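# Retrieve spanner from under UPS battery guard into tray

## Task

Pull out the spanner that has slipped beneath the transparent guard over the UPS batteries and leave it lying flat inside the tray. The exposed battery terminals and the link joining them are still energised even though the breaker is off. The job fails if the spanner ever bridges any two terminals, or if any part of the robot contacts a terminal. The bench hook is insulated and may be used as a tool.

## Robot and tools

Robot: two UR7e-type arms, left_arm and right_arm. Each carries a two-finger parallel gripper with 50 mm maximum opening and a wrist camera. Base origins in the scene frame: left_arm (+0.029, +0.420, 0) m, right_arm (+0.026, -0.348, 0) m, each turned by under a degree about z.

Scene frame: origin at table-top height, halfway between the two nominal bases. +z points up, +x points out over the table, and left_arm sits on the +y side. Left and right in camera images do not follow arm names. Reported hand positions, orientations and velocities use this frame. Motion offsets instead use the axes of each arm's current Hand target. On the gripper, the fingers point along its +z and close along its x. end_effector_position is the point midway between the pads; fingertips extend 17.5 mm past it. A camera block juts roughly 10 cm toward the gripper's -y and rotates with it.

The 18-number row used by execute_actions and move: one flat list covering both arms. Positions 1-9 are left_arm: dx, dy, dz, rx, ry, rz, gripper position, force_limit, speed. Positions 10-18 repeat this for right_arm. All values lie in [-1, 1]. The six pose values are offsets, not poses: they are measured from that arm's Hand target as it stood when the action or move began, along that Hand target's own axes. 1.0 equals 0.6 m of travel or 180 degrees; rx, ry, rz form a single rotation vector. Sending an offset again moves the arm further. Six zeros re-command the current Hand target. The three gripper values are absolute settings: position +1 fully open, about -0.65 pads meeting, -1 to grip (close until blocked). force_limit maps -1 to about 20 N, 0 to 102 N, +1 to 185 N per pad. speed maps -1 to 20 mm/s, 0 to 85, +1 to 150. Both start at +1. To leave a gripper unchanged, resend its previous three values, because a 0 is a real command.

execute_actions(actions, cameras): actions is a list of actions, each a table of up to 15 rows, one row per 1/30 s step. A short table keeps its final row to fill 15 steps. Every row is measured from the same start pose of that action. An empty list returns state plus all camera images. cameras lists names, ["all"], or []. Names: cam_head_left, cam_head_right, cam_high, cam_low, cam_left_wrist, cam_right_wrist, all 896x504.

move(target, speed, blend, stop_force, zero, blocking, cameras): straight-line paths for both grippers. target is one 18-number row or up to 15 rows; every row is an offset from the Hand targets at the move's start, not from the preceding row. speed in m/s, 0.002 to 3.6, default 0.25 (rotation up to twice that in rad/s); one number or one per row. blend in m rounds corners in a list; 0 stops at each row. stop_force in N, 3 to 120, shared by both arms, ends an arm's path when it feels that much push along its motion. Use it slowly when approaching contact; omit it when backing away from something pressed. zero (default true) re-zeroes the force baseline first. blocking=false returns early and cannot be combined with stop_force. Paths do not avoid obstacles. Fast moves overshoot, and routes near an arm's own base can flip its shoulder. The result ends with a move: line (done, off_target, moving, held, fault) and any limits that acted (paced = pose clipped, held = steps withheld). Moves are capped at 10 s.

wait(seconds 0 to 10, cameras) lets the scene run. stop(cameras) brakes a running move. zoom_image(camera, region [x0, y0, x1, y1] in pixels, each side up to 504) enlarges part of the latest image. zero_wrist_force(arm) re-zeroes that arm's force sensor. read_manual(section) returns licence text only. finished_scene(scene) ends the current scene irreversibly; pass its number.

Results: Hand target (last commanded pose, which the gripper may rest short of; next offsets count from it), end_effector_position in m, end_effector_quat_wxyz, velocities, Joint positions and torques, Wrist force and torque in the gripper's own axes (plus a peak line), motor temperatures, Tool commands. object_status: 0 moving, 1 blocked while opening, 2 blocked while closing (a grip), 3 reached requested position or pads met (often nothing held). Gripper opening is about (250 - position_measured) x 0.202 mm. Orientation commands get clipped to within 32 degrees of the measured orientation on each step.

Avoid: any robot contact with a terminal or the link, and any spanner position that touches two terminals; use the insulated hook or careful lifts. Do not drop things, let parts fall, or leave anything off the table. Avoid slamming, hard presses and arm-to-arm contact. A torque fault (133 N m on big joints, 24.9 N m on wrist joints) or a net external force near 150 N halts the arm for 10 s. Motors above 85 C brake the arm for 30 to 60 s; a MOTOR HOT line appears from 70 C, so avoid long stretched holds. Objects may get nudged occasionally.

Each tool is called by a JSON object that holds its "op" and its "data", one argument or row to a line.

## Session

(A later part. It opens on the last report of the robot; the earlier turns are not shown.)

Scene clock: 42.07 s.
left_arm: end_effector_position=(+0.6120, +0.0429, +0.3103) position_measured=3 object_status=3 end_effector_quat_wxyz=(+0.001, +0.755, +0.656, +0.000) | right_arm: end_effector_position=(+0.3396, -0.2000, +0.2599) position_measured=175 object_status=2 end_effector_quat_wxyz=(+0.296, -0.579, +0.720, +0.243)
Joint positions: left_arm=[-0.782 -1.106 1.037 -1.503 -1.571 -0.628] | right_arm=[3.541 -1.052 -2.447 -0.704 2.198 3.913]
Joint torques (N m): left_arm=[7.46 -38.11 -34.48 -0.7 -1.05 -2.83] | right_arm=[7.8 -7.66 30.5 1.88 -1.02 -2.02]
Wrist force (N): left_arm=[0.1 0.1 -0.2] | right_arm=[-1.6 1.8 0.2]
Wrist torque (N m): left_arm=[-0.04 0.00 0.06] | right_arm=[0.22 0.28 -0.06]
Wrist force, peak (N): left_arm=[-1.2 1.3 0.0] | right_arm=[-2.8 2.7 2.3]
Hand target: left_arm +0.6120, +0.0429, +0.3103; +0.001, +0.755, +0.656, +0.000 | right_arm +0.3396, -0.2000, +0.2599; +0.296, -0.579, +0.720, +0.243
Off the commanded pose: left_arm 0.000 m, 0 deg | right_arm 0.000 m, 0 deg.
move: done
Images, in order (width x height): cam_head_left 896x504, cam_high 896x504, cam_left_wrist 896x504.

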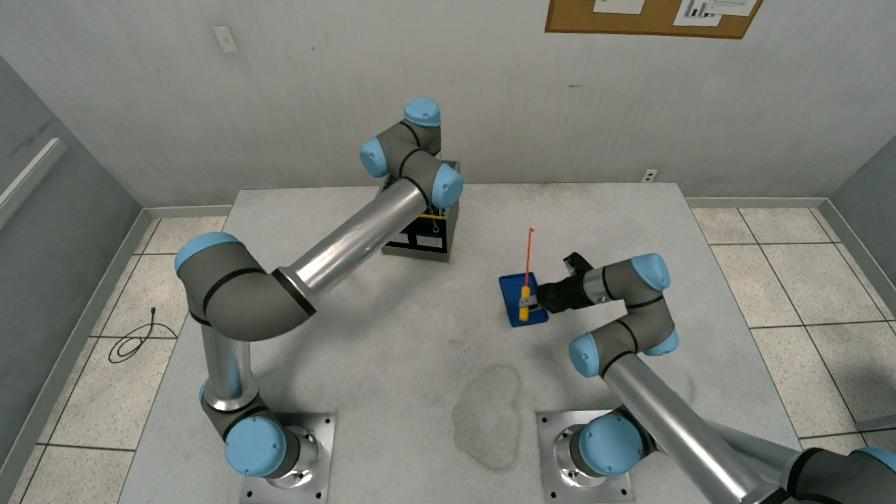

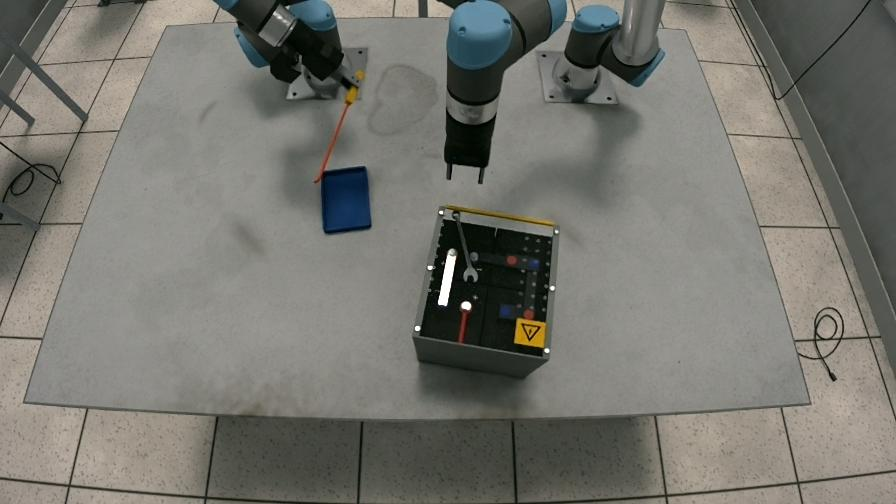

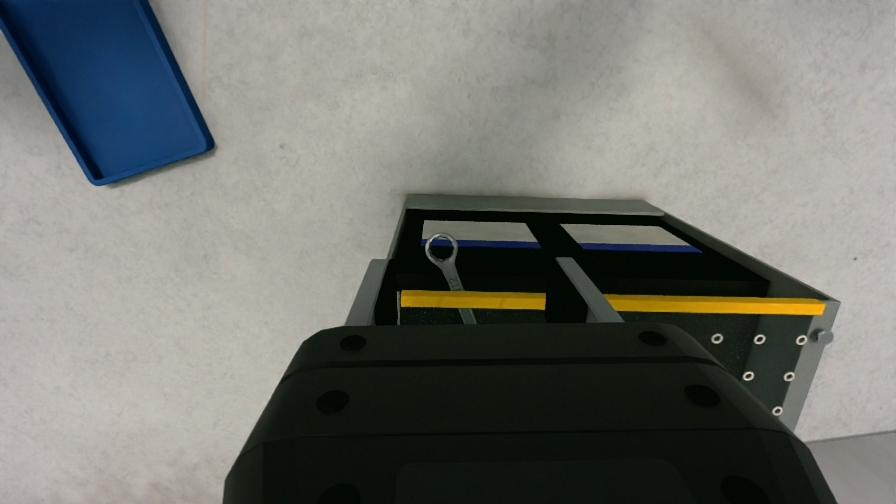

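{"op": "move", "data": {
  "target": [
    [-0.0205,0.0217,0.0872,0,0,0.005,0.25,1,1, 0.5052,-0.1338,-0.1298,0.005,0.25,0.005,-1,-0.4,0]
  ],
  "speed": 0.3,
  "cameras": ["cam_high","cam_left_wrist","cam_right_wrist"]
}}

{"op": "zoom_image", "data": {
  "camera": "cam_left_wrist",
  "region": [340, 180, 620, 340]
}}

Scene clock: 44.80 s.
left_arm: end_effector_position=(+0.6232, +0.0289, +0.2580) position_measured=116 object_status=3 end_effector_quat_wxyz=(+0.001, +0.760, +0.650, +0.000) | right_arm: end_effector_position=(+0.3597, -0.4799, +0.0999) position_measured=175 object_status=2 end_effector_quat_wxyz=(+0.000, -0.620, +0.785, +0.000)
Joint positions: left_arm=[-0.785 -1.061 1.103 -1.614 -1.571 -0.616] | right_arm=[3.158 -1.351 -2.38 -0.981 1.571 3.379]
Joint torques (N m): left_arm=[-9.74 -39.78 -17.47 -5.59 -0.24 2.34] | right_arm=[-7.36 2.12 27.96 5 -2.27 -1.82]
Wrist force (N): left_arm=[-0.2 0.4 -0.2] | right_arm=[0.8 2.2 -0.6]
Wrist torque (N m): left_arm=[0.00 0.05 -0.03] | right_arm=[0.32 -0.21 -0.07]
Wrist force, peak (N): left_arm=[-0.1 0.0 -0.9] | right_arm=[-3.0 2.3 0.7]
Hand target: left_arm +0.6233, +0.0289, +0.2580; +0.001, +0.760, +0.650, +0.000 | right_arm +0.3597, -0.4799, +0.0999; +0.000, -0.620, +0.785, +0.000
Off the commanded pose: left_arm 0.000 m, 0 deg | right_arm 0.000 m, 0 deg.
move: done
Images, in order (width x height): cam_high 896x504, cam_left_wrist 896x504, cam_right_wrist 896x504.

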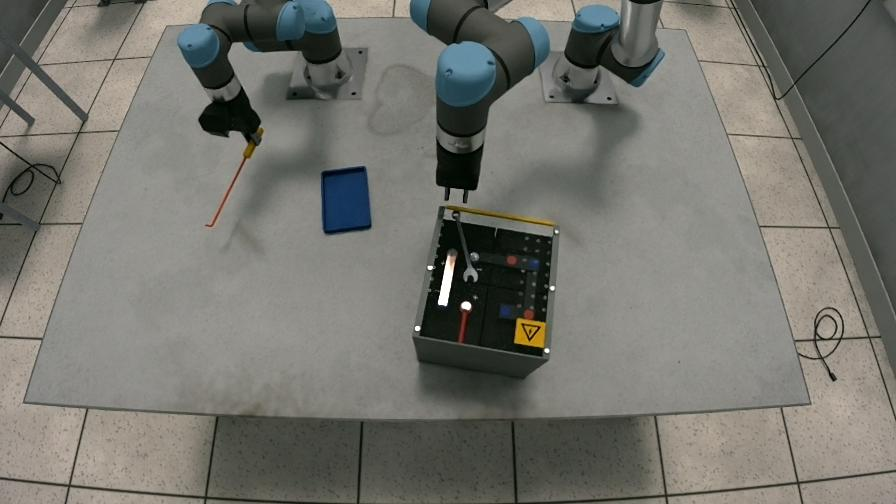

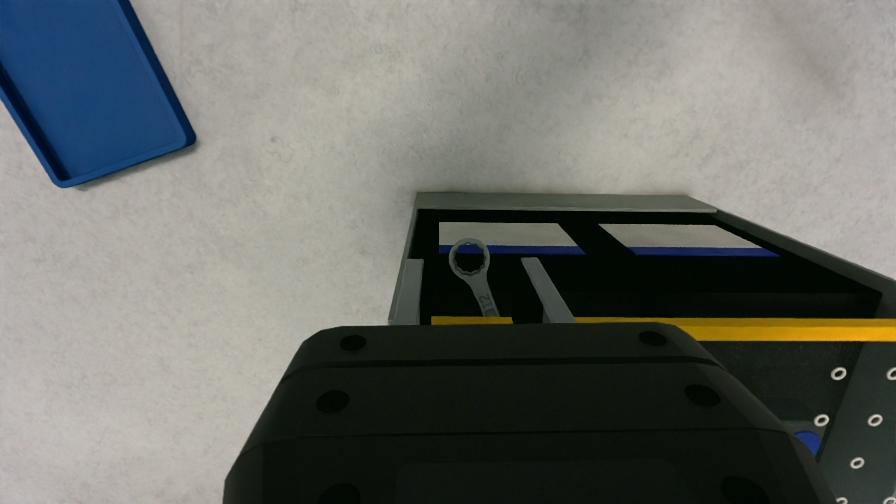

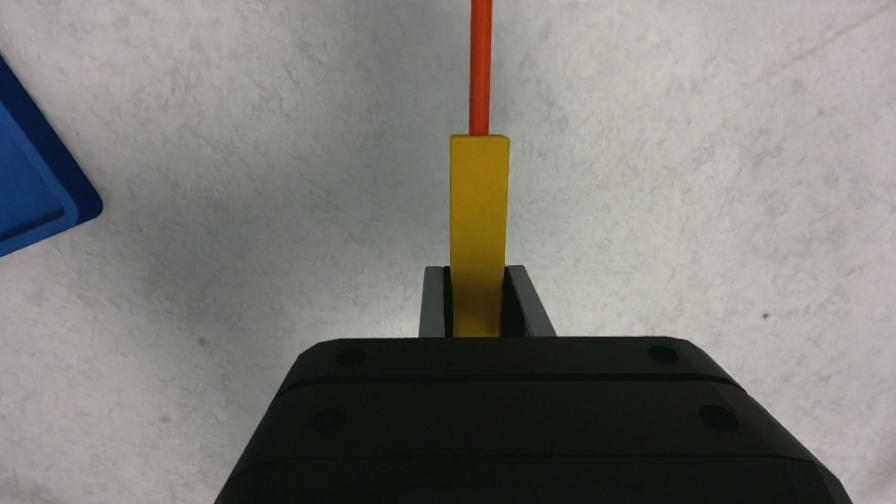

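Scaled by 1.800.

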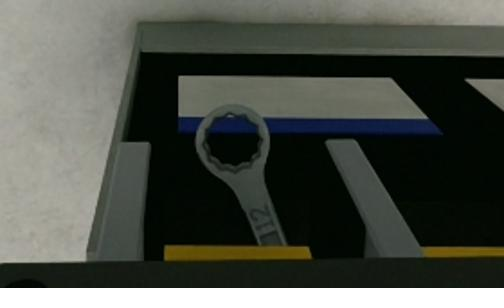

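{"op": "move", "data": {
  "target": [
    [0,0.0042,0.0792,0,0,0,0.25,1,1, 0,0,0.1307,0,0,0,-1,-0.4,0],
    [0,0.0042,0.0792,0,0,0,-1,0.3,-0.5, 0,0,0.1307,0,0,0,0.4,-0.4,0],
    [0,0.0042,0.0658,0,0,0,-1,0.3,-0.5, 0,0,-0.05,0,0,0,0.4,-0.4,0]
  ],
  "speed": [0.12,0.1,0.15],
  "cameras": ["cam_high","cam_left_wrist","cam_right_wrist","cam_low"]
}}

{"op": "zoom_image", "data": {
  "camera": "cam_high",
  "region": [435, 200, 495, 300]
}}

{"op": "zoom_image", "data": {
  "camera": "cam_low",
  "region": [430, 150, 520, 220]
}}

{"op": "zoom_image", "data": {
  "camera": "cam_left_wrist",
  "region": [400, 220, 560, 340]
}}

Scene clock: 49.07 s.
left_arm: end_effector_position=(+0.6258, +0.0285, +0.2185) position_measured=253 object_status=3 end_effector_quat_wxyz=(+0.001, +0.760, +0.650, +0.000) | right_arm: end_effector_position=(+0.3597, -0.4799, +0.1299) position_measured=92 object_status=3 end_effector_quat_wxyz=(+0.000, -0.620, +0.785, +0.000)
Joint positions: left_arm=[-0.783 -1.046 1.181 -1.707 -1.571 -0.613] | right_arm=[3.158 -1.301 -2.327 -1.085 1.571 3.378]
Joint torques (N m): left_arm=[3.29 -59.2 -33.93 -0.71 1.04 1.67] | right_arm=[8.53 19.64 29.15 1.23 -2.14 2.02]
Wrist force (N): left_arm=[-0.1 0.1 -0.2] | right_arm=[0.5 2.4 -1.0]
Wrist torque (N m): left_arm=[-0.04 0.04 -0.02] | right_arm=[0.38 -0.16 -0.15]
Wrist force, peak (N): left_arm=[-0.4 -0.4 -1.5] | right_arm=[0.8 2.4 -2.6]
Hand target: left_arm +0.6258, +0.0285, +0.2185; +0.001, +0.760, +0.650, +0.000 | right_arm +0.3597, -0.4799, +0.1299; +0.000, -0.620, +0.785, +0.000
Off the commanded pose: left_arm 0.000 m, 0 deg | right_arm 0.000 m, 0 deg.
move: done
Images, in order (width x height): cam_high 896x504, cam_low 896x504, cam_left_wrist 896x504, cam_right_wrist 896x504.

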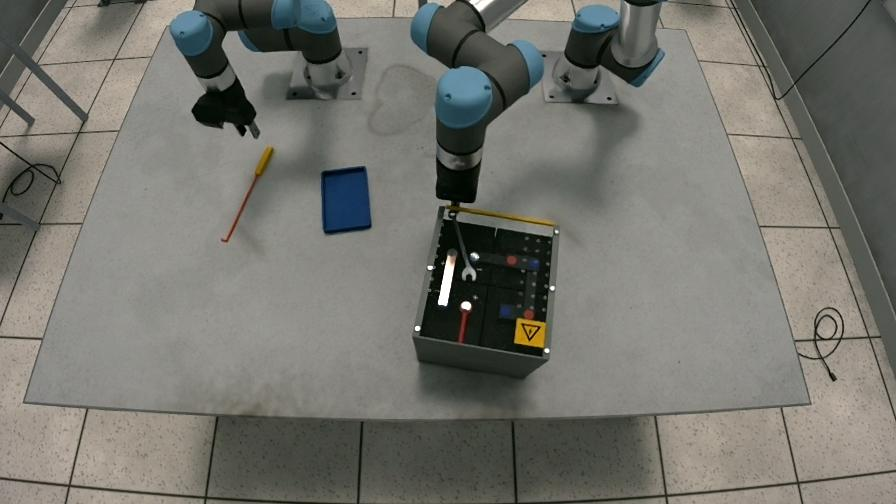

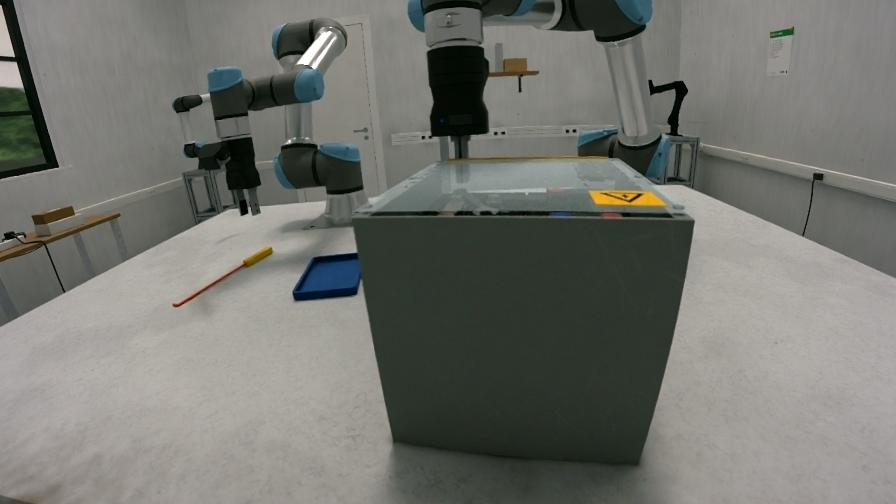

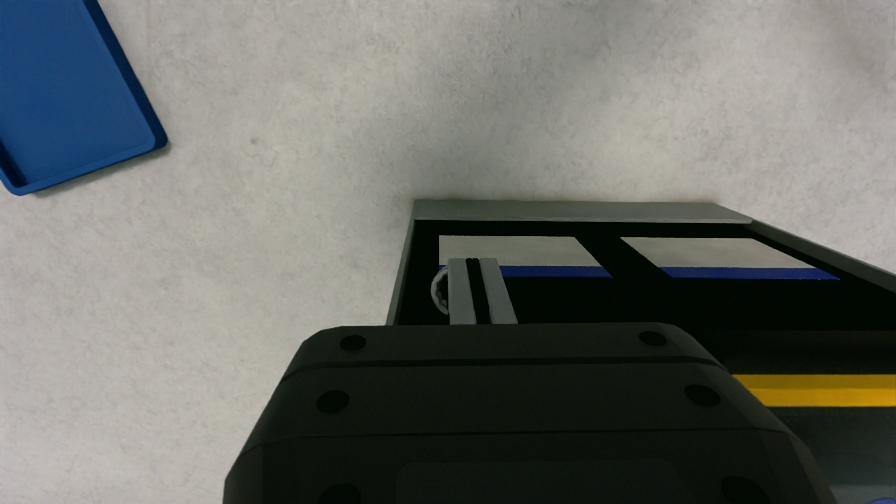

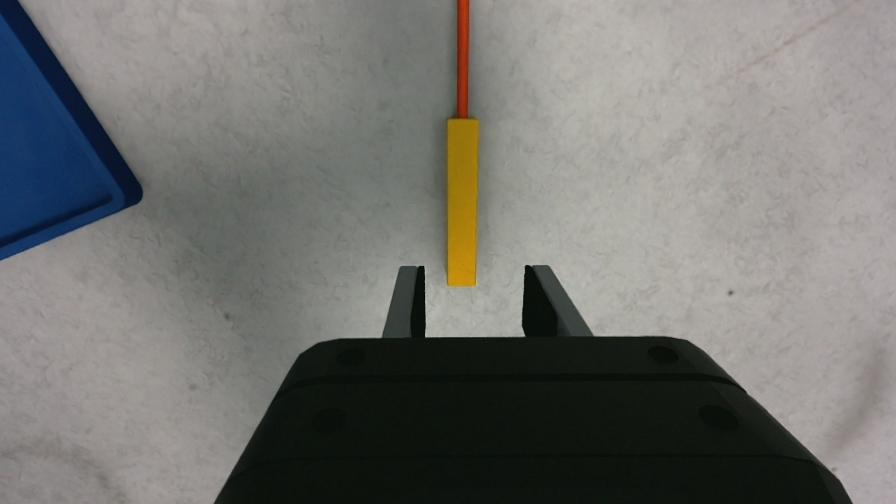

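Scaled by 5.040.

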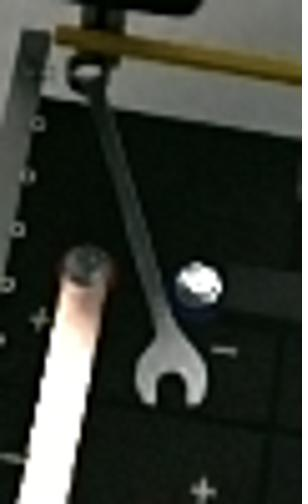

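Scaled by 5.600.

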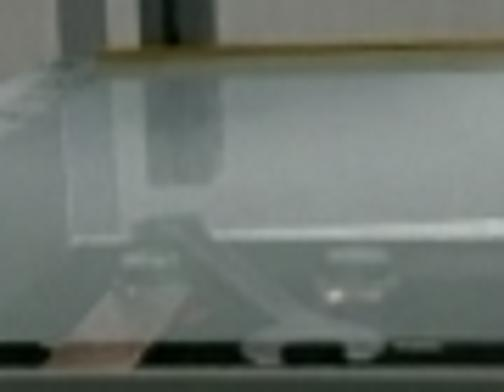

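Scaled by 3.150.

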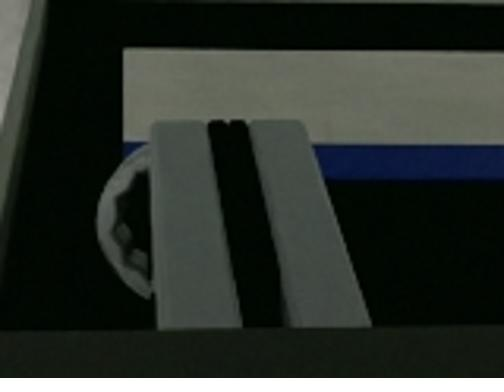

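{"op": "move", "data": {
  "target": [
    [0,0,0,0,0,0,0.25,1,1, 0,0,0,0,0,0,0.4,-0.4,0],
    [-0.0097,0.005,0,0,0,0,0.25,1,1, 0,0,-0.1,0,0,0,0.4,-0.4,0],
    [-0.0097,0.005,0.0267,0,0,0,0.25,1,1, 0.2425,0.0113,-0.2833,0,0,0,0.4,-0.4,0],
    [-0.0097,0.005,0.0267,0,0,0,-1,0.3,-0.5, 0.2425,0.0113,-0.2833,0,0,0,0.4,-0.4,0],
    [-0.0097,0.005,0.0183,0,0,0,-1,0.3,-0.5, 0.2425,0.0113,-0.2833,0,0,0,0.4,-0.4,0]
  ],
  "speed": [0.1,0.1,0.15,0.1,0.05],
  "cameras": ["cam_high","cam_left_wrist","cam_low"]
}}

{"op": "zoom_image", "data": {
  "camera": "cam_high",
  "region": [435, 200, 495, 300]
}}

{"op": "zoom_image", "data": {
  "camera": "cam_low",
  "region": [430, 150, 520, 220]
}}

{"op": "zoom_image", "data": {
  "camera": "cam_left_wrist",
  "region": [400, 220, 560, 340]
}}

Scene clock: 54.57 s.
left_arm: end_effector_position=(+0.6279, +0.0223, +0.2075) position_measured=169 object_status=2 end_effector_quat_wxyz=(+0.001, +0.760, +0.650, +0.000) | right_arm: end_effector_position=(+0.3195, -0.6200, +0.2999) position_measured=92 object_status=3 end_effector_quat_wxyz=(+0.000, -0.620, +0.785, +0.000)
Joint positions: left_arm=[-0.788 -1.029 1.183 -1.726 -1.571 -0.618] | right_arm=[2.747 -1.298 -1.876 -1.538 1.571 2.967]
Joint torques (N m): left_arm=[-1.8 -63.58 -41.59 -3.54 0.38 -2.26] | right_arm=[-7.3 3.95 31.01 1.14 2.43 -1.92]
Wrist force (N): left_arm=[-0.3 -12.8 4.9] | right_arm=[0.7 2.0 -1.1]
Wrist torque (N m): left_arm=[-0.56 0.11 0.19] | right_arm=[0.33 -0.20 -0.10]
Wrist force, peak (N): left_arm=[-26.2 7.8 2.3] | right_arm=[1.9 2.4 -2.4]
Hand target: left_arm +0.6279, +0.0222, +0.2076; +0.001, +0.760, +0.650, +0.000 | right_arm +0.3195, -0.6200, +0.2999; +0.000, -0.620, +0.785, +0.000
Off the commanded pose: left_arm 0.000 m, 0 deg | right_arm 0.000 m, 0 deg.
move: done
Images, in order (width x height): cam_high 896x504, cam_low 896x504, cam_left_wrist 896x504.

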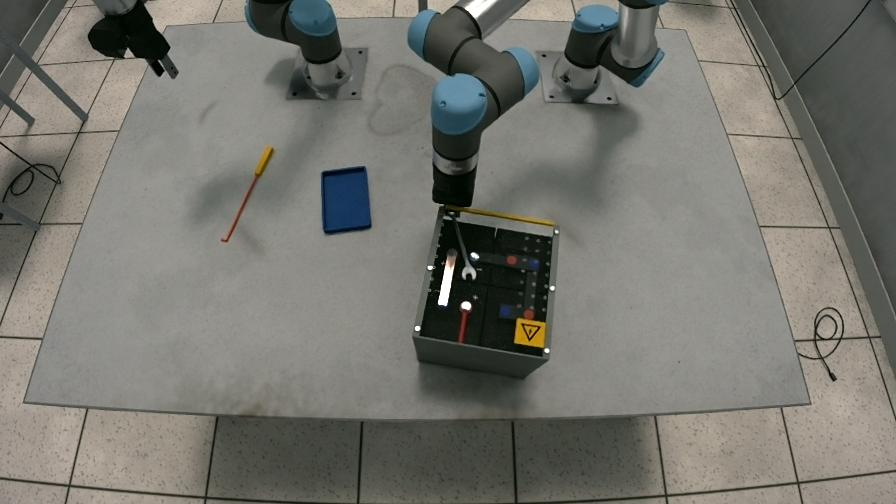

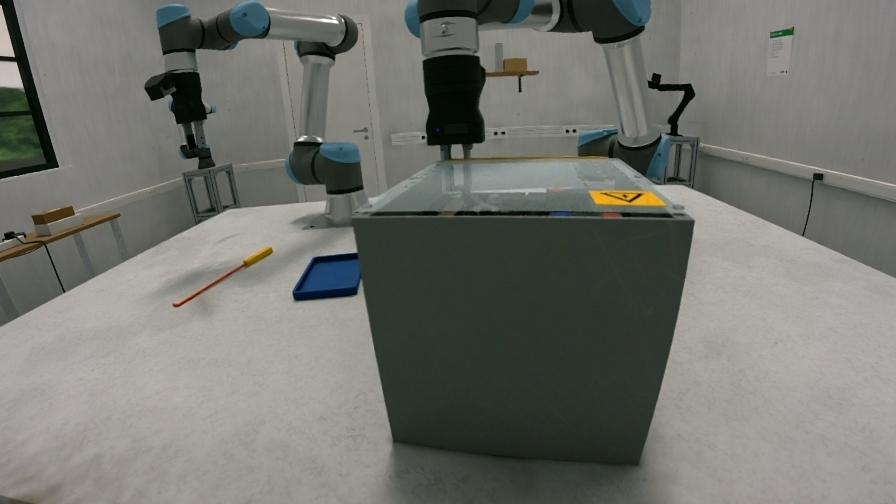

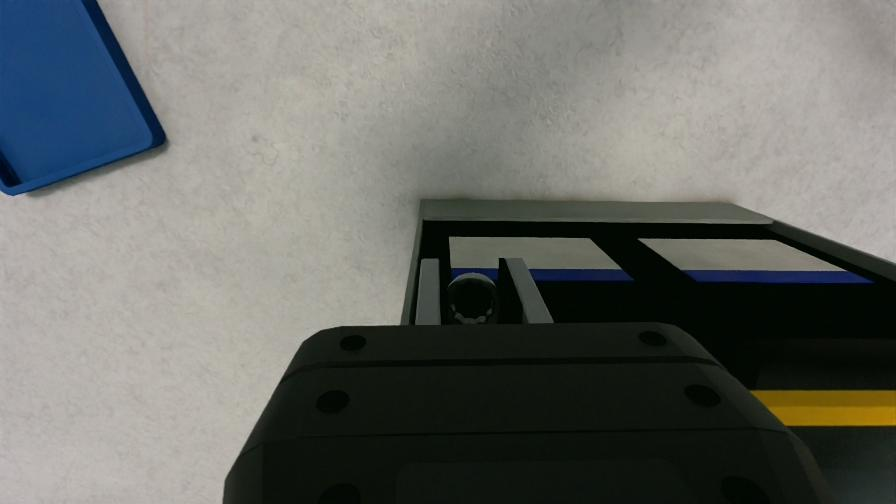

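Scaled by 5.040.

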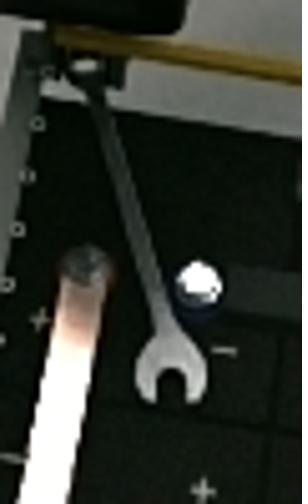

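Scaled by 5.600.

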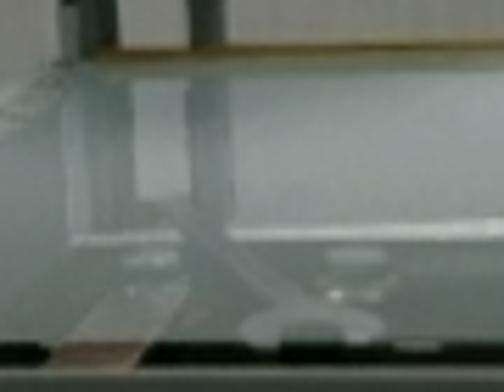

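Scaled by 3.150.

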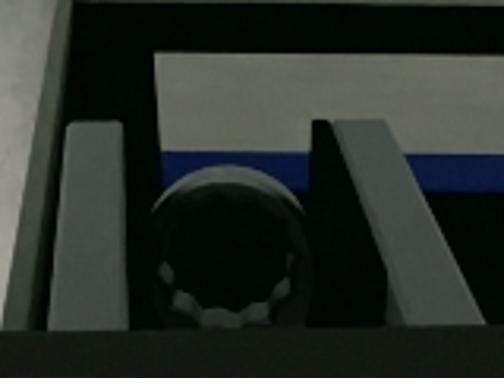

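{"op": "move", "data": {
  "target": [
    [0,-0.005,0,0,0,0,-1,0.3,-0.5, 0,0,0,0,0,0,0.4,-0.4,0],
    [0,-0.005,-0.0233,0,0,0,-1,0.3,-0.5, 0,0,0,0,0,0,0.4,-0.4,0]
  ],
  "speed": [0.03,0.05],
  "cameras": ["cam_high","cam_left_wrist","cam_low"]
}}

{"op": "zoom_image", "data": {
  "camera": "cam_high",
  "region": [435, 200, 495, 300]
}}

{"op": "zoom_image", "data": {
  "camera": "cam_low",
  "region": [430, 150, 520, 220]
}}

Scene clock: 56.37 s.
left_arm: end_effector_position=(+0.6249, +0.0227, +0.2215) position_measured=169 object_status=2 end_effector_quat_wxyz=(+0.001, +0.760, +0.650, +0.000) | right_arm: end_effector_position=(+0.3195, -0.6200, +0.2999) position_measured=92 object_status=3 end_effector_quat_wxyz=(+0.000, -0.620, +0.785, +0.000)
Joint positions: left_arm=[-0.79 -1.041 1.165 -1.696 -1.571 -0.62] | right_arm=[2.747 -1.298 -1.876 -1.538 1.571 2.967]
Joint torques (N m): left_arm=[-9.11 -60.78 -34.1 -0.79 1.29 -2.75] | right_arm=[-7.01 3.53 30.86 1.21 2.46 -1.92]
Wrist force (N): left_arm=[-0.2 0.4 0.2] | right_arm=[0.8 2.0 -1.2]
Wrist torque (N m): left_arm=[0.04 0.05 0.06] | right_arm=[0.32 -0.22 -0.10]
Wrist force, peak (N): left_arm=[-0.1 -13.4 4.3] | right_arm=[0.6 2.4 -1.4]
Hand target: left_arm +0.6249, +0.0227, +0.2215; +0.001, +0.760, +0.650, +0.000 | right_arm +0.3195, -0.6200, +0.2999; +0.000, -0.620, +0.785, +0.000
Off the commanded pose: left_arm 0.000 m, 0 deg | right_arm 0.000 m, 0 deg.
move: done
Images, in order (width x height): cam_high 896x504, cam_low 896x504, cam_left_wrist 896x504.

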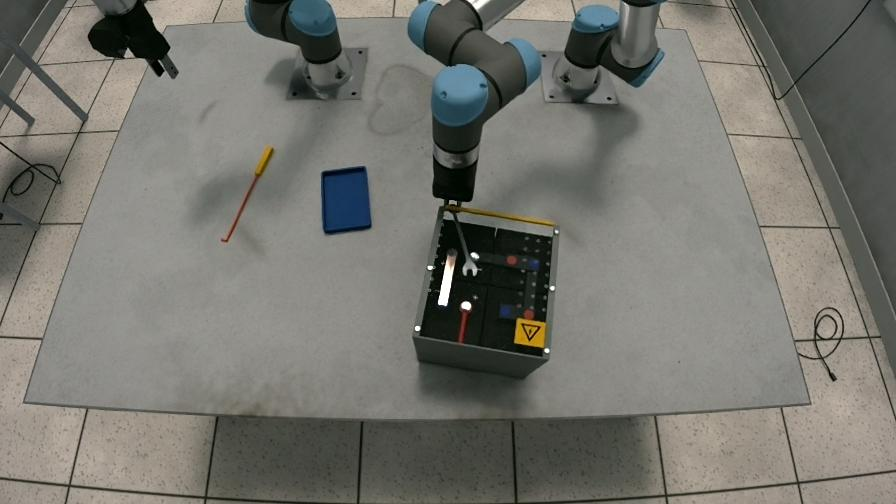

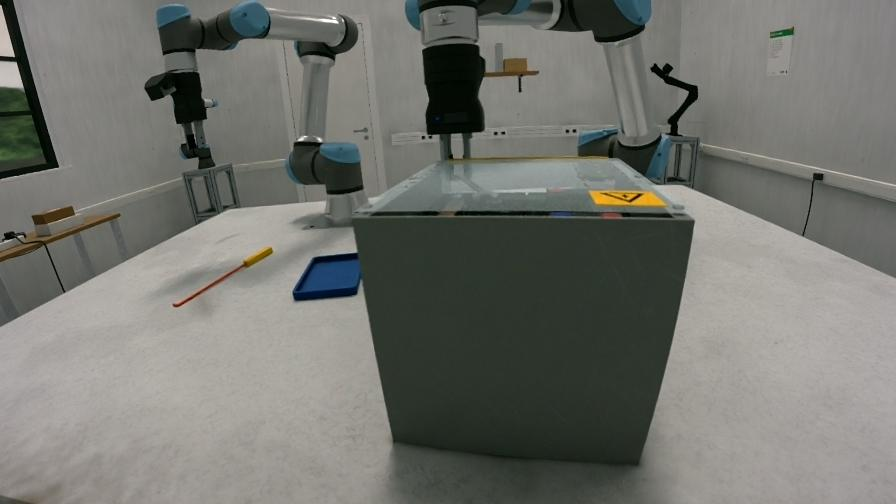

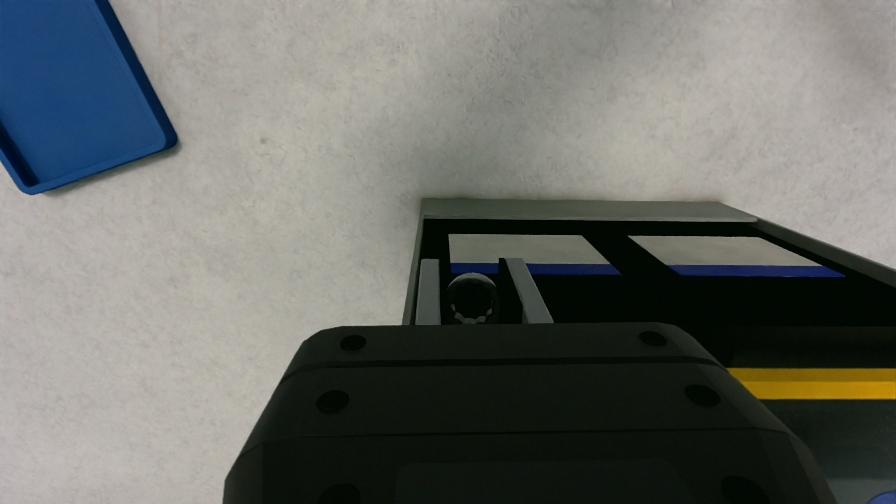

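Scaled by 5.040.

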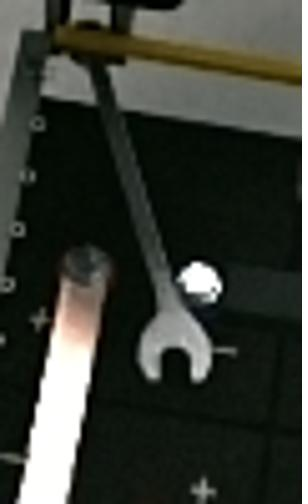

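Scaled by 5.600.

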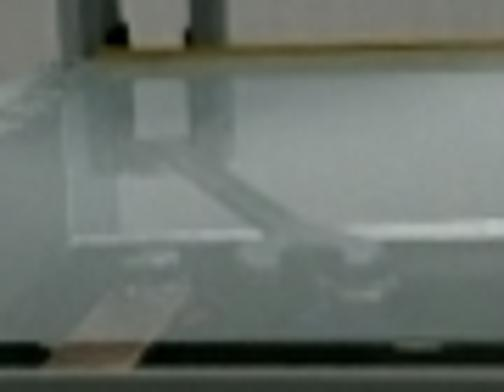

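{"op": "move", "data": {
  "target": [
    [0,-0.225,0,0,0,0,-1,0.3,-0.5, 0,0,0,0,0,0,0.4,-0.4,0]
  ],
  "speed": 0.14,
  "cameras": ["cam_high","cam_left_wrist"]
}}

{"op": "zoom_image", "data": {
  "camera": "cam_high",
  "region": [430, 130, 490, 230]
}}

Scene clock: 59.07 s.
left_arm: end_effector_position=(+0.4916, +0.0435, +0.2214) position_measured=169 object_status=2 end_effector_quat_wxyz=(+0.000, +0.760, +0.650, +0.000) | right_arm: end_effector_position=(+0.3195, -0.6200, +0.2999) position_measured=92 object_status=3 end_effector_quat_wxyz=(+0.000, -0.620, +0.785, +0.000)
Joint positions: left_arm=[-0.923 -1.331 1.575 -1.816 -1.57 -0.753] | right_arm=[2.747 -1.298 -1.876 -1.538 1.571 2.967]
Joint torques (N m): left_arm=[-9.26 -48.28 -16.73 -5.63 1.28 -2.91] | right_arm=[-7.45 4.15 30.91 1.14 2.4 -1.96]
Wrist force (N): left_arm=[-0.2 0.3 0.2] | right_arm=[0.6 2.1 -1.3]
Wrist torque (N m): left_arm=[0.02 0.06 0.06] | right_arm=[0.35 -0.19 -0.10]
Wrist force, peak (N): left_arm=[-0.4 1.7 0.3] | right_arm=[0.8 2.2 -1.5]
Hand target: left_arm +0.4915, +0.0435, +0.2214; +0.001, +0.760, +0.650, +0.000 | right_arm +0.3195, -0.6200, +0.2999; +0.000, -0.620, +0.785, +0.000
Off the commanded pose: left_arm 0.000 m, 0 deg | right_arm 0.000 m, 0 deg.
move: done
Images, in order (width x height): cam_high 896x504, cam_left_wrist 896x504.

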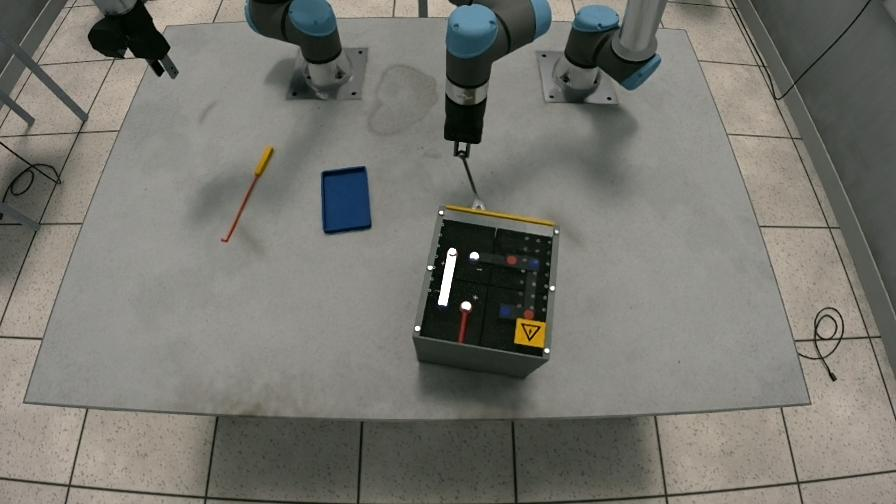

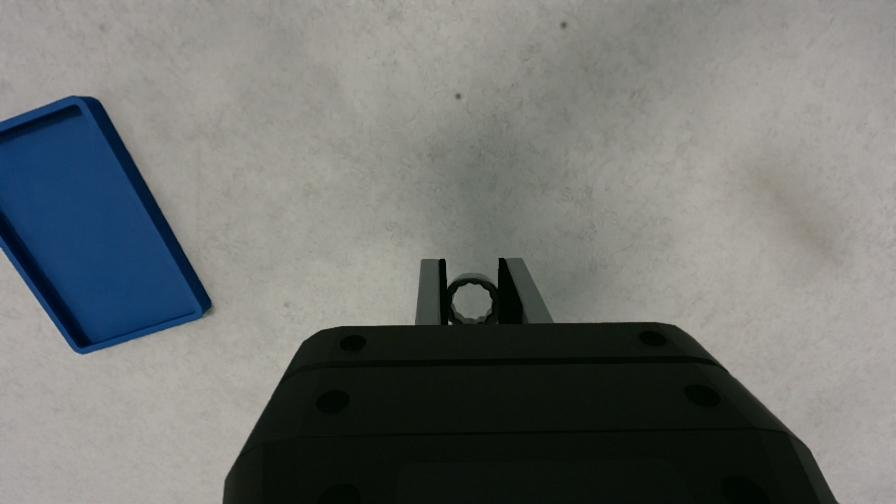

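Scaled by 5.040.

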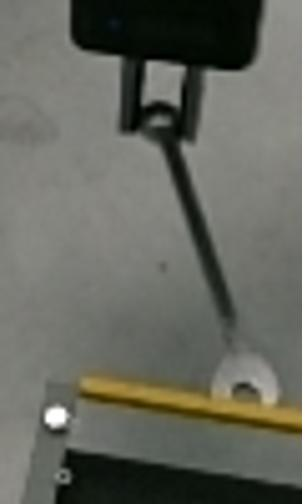

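{"op": "move", "data": {
  "target": [
    [0,-0.0333,0,0,0,0,-1,0.3,-0.5, 0,0,0,0,0,0,0.4,-0.4,0],
    [-0.2787,-0.0180,-0.0477,0,0,-0.05,-1,0.3,-0.5, 0,0,0,0,0,0,0.4,-0.4,0],
    [-0.5577,-0.0150,0.2190,0,0,-0.1052,-1,0.3,-0.5, 0,0,0,0,0,0,0.4,-0.4,0]
  ],
  "speed": [0.12,0.25,0.25],
  "blend": [0.005,0.04,0],
  "cameras": ["cam_high","cam_left_wrist","cam_head_left"]
}}

{"op": "zoom_image", "data": {
  "camera": "cam_high",
  "region": [300, 130, 400, 250]
}}

Scene clock: 62.30 s.
left_arm: end_effector_position=(+0.4311, -0.2857, +0.0902) position_measured=169 object_status=2 end_effector_quat_wxyz=(+0.001, +0.642, +0.766, +0.000) | right_arm: end_effector_position=(+0.3195, -0.6200, +0.2999) position_measured=92 object_status=3 end_effector_quat_wxyz=(+0.000, -0.620, +0.785, +0.000)
Joint positions: left_arm=[-1.233 -0.717 0.955 -1.81 -1.57 -1.393] | right_arm=[2.747 -1.298 -1.876 -1.538 1.571 2.967]
Joint torques (N m): left_arm=[-9.5 -51.91 -34.93 -0.92 -0.85 -2.81] | right_arm=[-7.02 3.66 31.54 1.19 2.4 -1.95]
Wrist force (N): left_arm=[-0.4 0.2 0.3] | right_arm=[0.7 2.1 -1.3]
Wrist torque (N m): left_arm=[0.01 0.09 0.07] | right_arm=[0.35 -0.21 -0.10]
Wrist force, peak (N): left_arm=[-1.5 -0.8 2.1] | right_arm=[0.6 2.4 -1.3]
Hand target: left_arm +0.4311, -0.2858, +0.0901; +0.001, +0.642, +0.766, +0.000 | right_arm +0.3195, -0.6200, +0.2999; +0.000, -0.620, +0.785, +0.000
Off the commanded pose: left_arm 0.000 m, 0 deg | right_arm 0.000 m, 0 deg.
move: done
Images, in order (width x height): cam_head_left 896x504, cam_high 896x504, cam_left_wrist 896x504.

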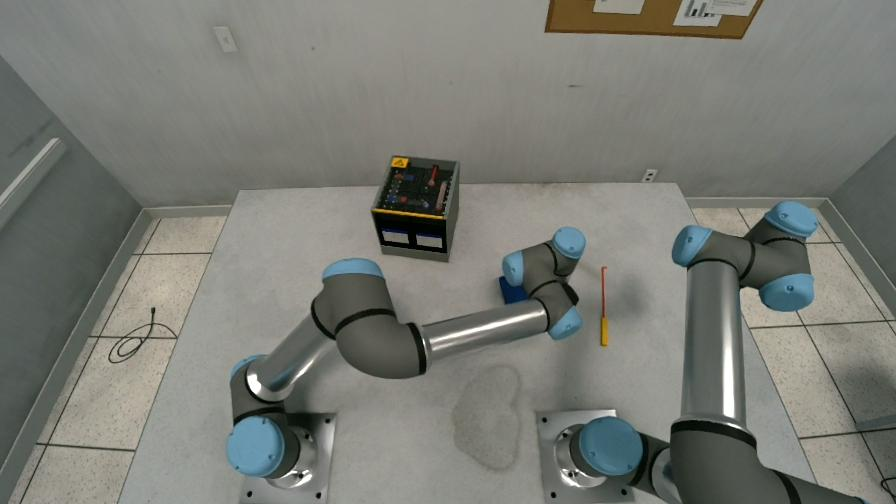

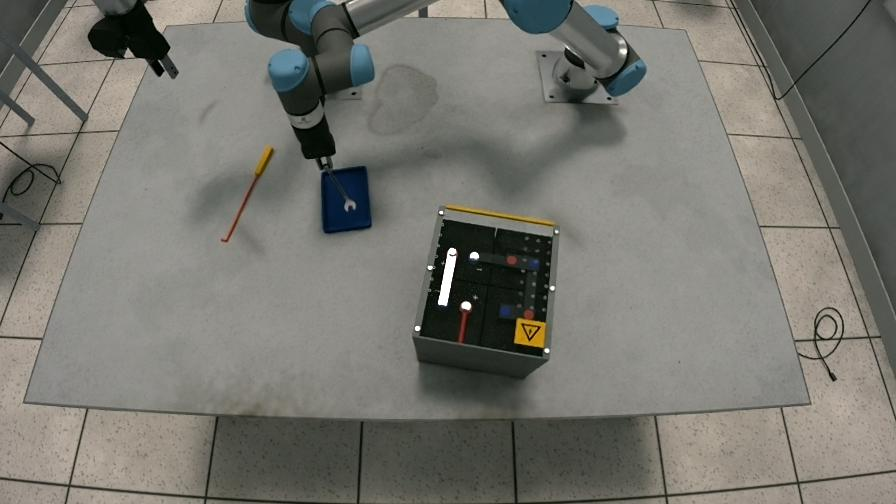

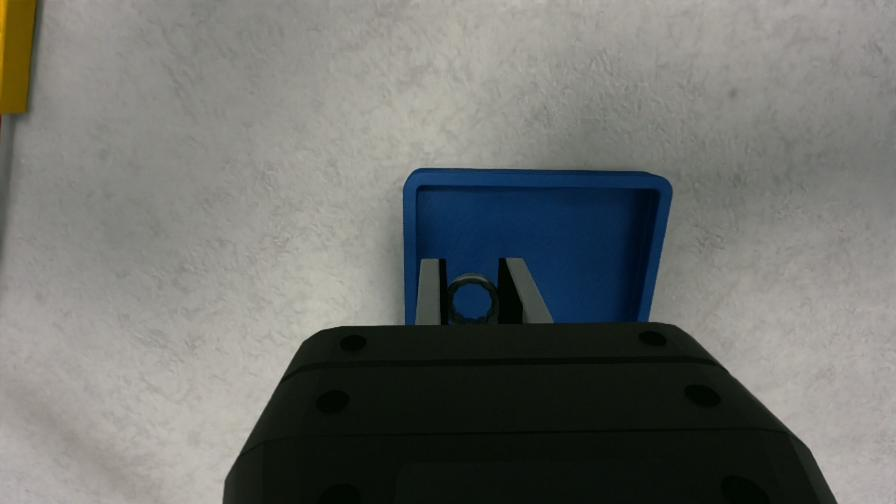

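Scaled by 4.200.

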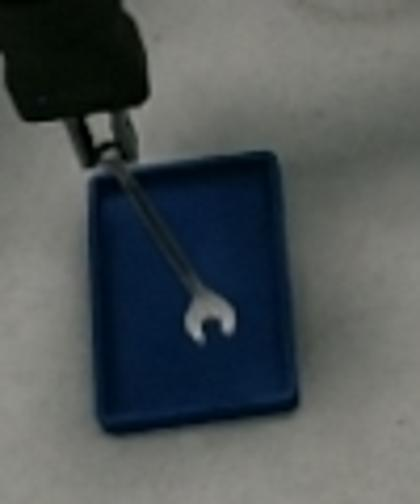

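{"op": "move", "data": {
  "target": [
    [0,-0.0058,0.0937,0,0,0,-1,0.3,-0.5, 0,0,0,0,0,0,0.4,-0.4,0]
  ],
  "speed": 0.12
}}

{"op": "move", "data": {
  "target": [
    [0,0,0.0367,0,0,0,-1,0.3,-0.5, 0,0,0,0,0,0,0.4,-0.4,0]
  ],
  "speed": 0.013,
  "stop_force": 4,
  "cameras": ["cam_high","cam_left_wrist"]
}}

{"op": "zoom_image", "data": {
  "camera": "cam_high",
  "region": [300, 140, 390, 250]
}}

Scene clock: 63.67 s.
left_arm: end_effector_position=(+0.4277, -0.2864, +0.0340) position_measured=169 object_status=2 end_effector_quat_wxyz=(+0.001, +0.642, +0.766, +0.000) | right_arm: end_effector_position=(+0.3195, -0.6200, +0.2999) position_measured=92 object_status=3 end_effector_quat_wxyz=(+0.000, -0.620, +0.785, +0.000)
Joint positions: left_arm=[-1.237 -0.674 1.025 -1.922 -1.57 -1.397] | right_arm=[2.747 -1.298 -1.876 -1.538 1.571 2.967]
Joint torques (N m): left_arm=[-9.53 -55.04 -17.05 -5.71 0.79 -2.75] | right_arm=[-7.46 4.12 31.64 1.18 2.47 -1.85]
Wrist force (N): left_arm=[-0.6 0.1 0.4] | right_arm=[0.6 2.2 -1.3]
Wrist torque (N m): left_arm=[-0.01 0.10 0.07] | right_arm=[0.35 -0.19 -0.10]
Wrist force, peak (N): left_arm=[-0.6 -0.1 2.3] | right_arm=[0.9 2.3 -1.2]
Hand target: left_arm +0.4277, -0.2864, +0.0339; +0.001, +0.642, +0.766, +0.000 | right_arm +0.3195, -0.6200, +0.2999; +0.000, -0.620, +0.785, +0.000
Off the commanded pose: left_arm 0.000 m, 0 deg | right_arm 0.000 m, 0 deg.
move: done

Scene clock: 65.73 s.
left_arm: end_effector_position=(+0.4277, -0.2864, +0.0228) position_measured=169 object_status=2 end_effector_quat_wxyz=(+0.001, +0.642, +0.766, +0.000) | right_arm: end_effector_position=(+0.3195, -0.6200, +0.2999) position_measured=92 object_status=3 end_effector_quat_wxyz=(+0.000, -0.620, +0.785, +0.000)
Joint positions: left_arm=[-1.237 -0.663 1.034 -1.943 -1.57 -1.397] | right_arm=[2.747 -1.298 -1.876 -1.538 1.571 2.967]
Joint torques (N m): left_arm=[-8.37 -70.12 -31.18 -0.58 0.5 -2.35] | right_arm=[-7.17 4.31 31.04 1.18 2.5 -1.87]
Wrist force (N): left_arm=[-0.8 -0.6 -3.0] | right_arm=[0.7 2.1 -1.3]
Wrist torque (N m): left_arm=[-0.04 0.05 0.07] | right_arm=[0.34 -0.20 -0.10]
Wrist force, peak (N): left_arm=[0.9 0.4 -9.7] | right_arm=[0.7 2.3 -1.3]
Hand target: left_arm +0.4277, -0.2864, +0.0228; +0.001, +0.642, +0.766, +0.000 (not the last commanded pose) | right_arm +0.3195, -0.6200, +0.2999; +0.000, -0.620, +0.785, +0.000
Off the commanded pose: left_arm 0.011 m, 0 deg | right_arm 0.000 m, 0 deg.
move: contact (left_arm)
Images, in order (width x height): cam_high 896x504, cam_left_wrist 896x504.

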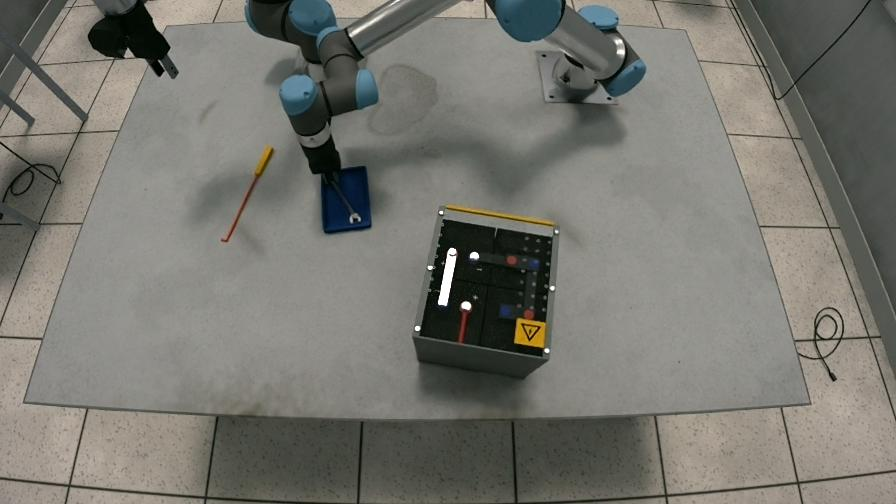

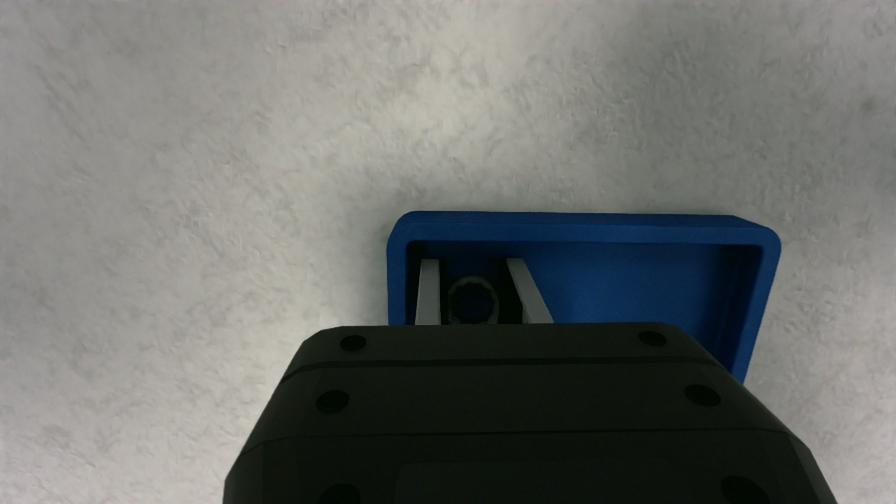

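Scaled by 4.582.

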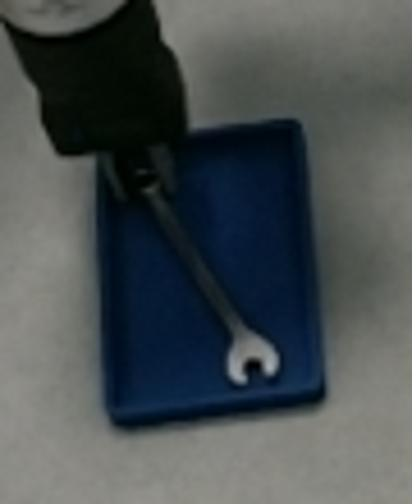

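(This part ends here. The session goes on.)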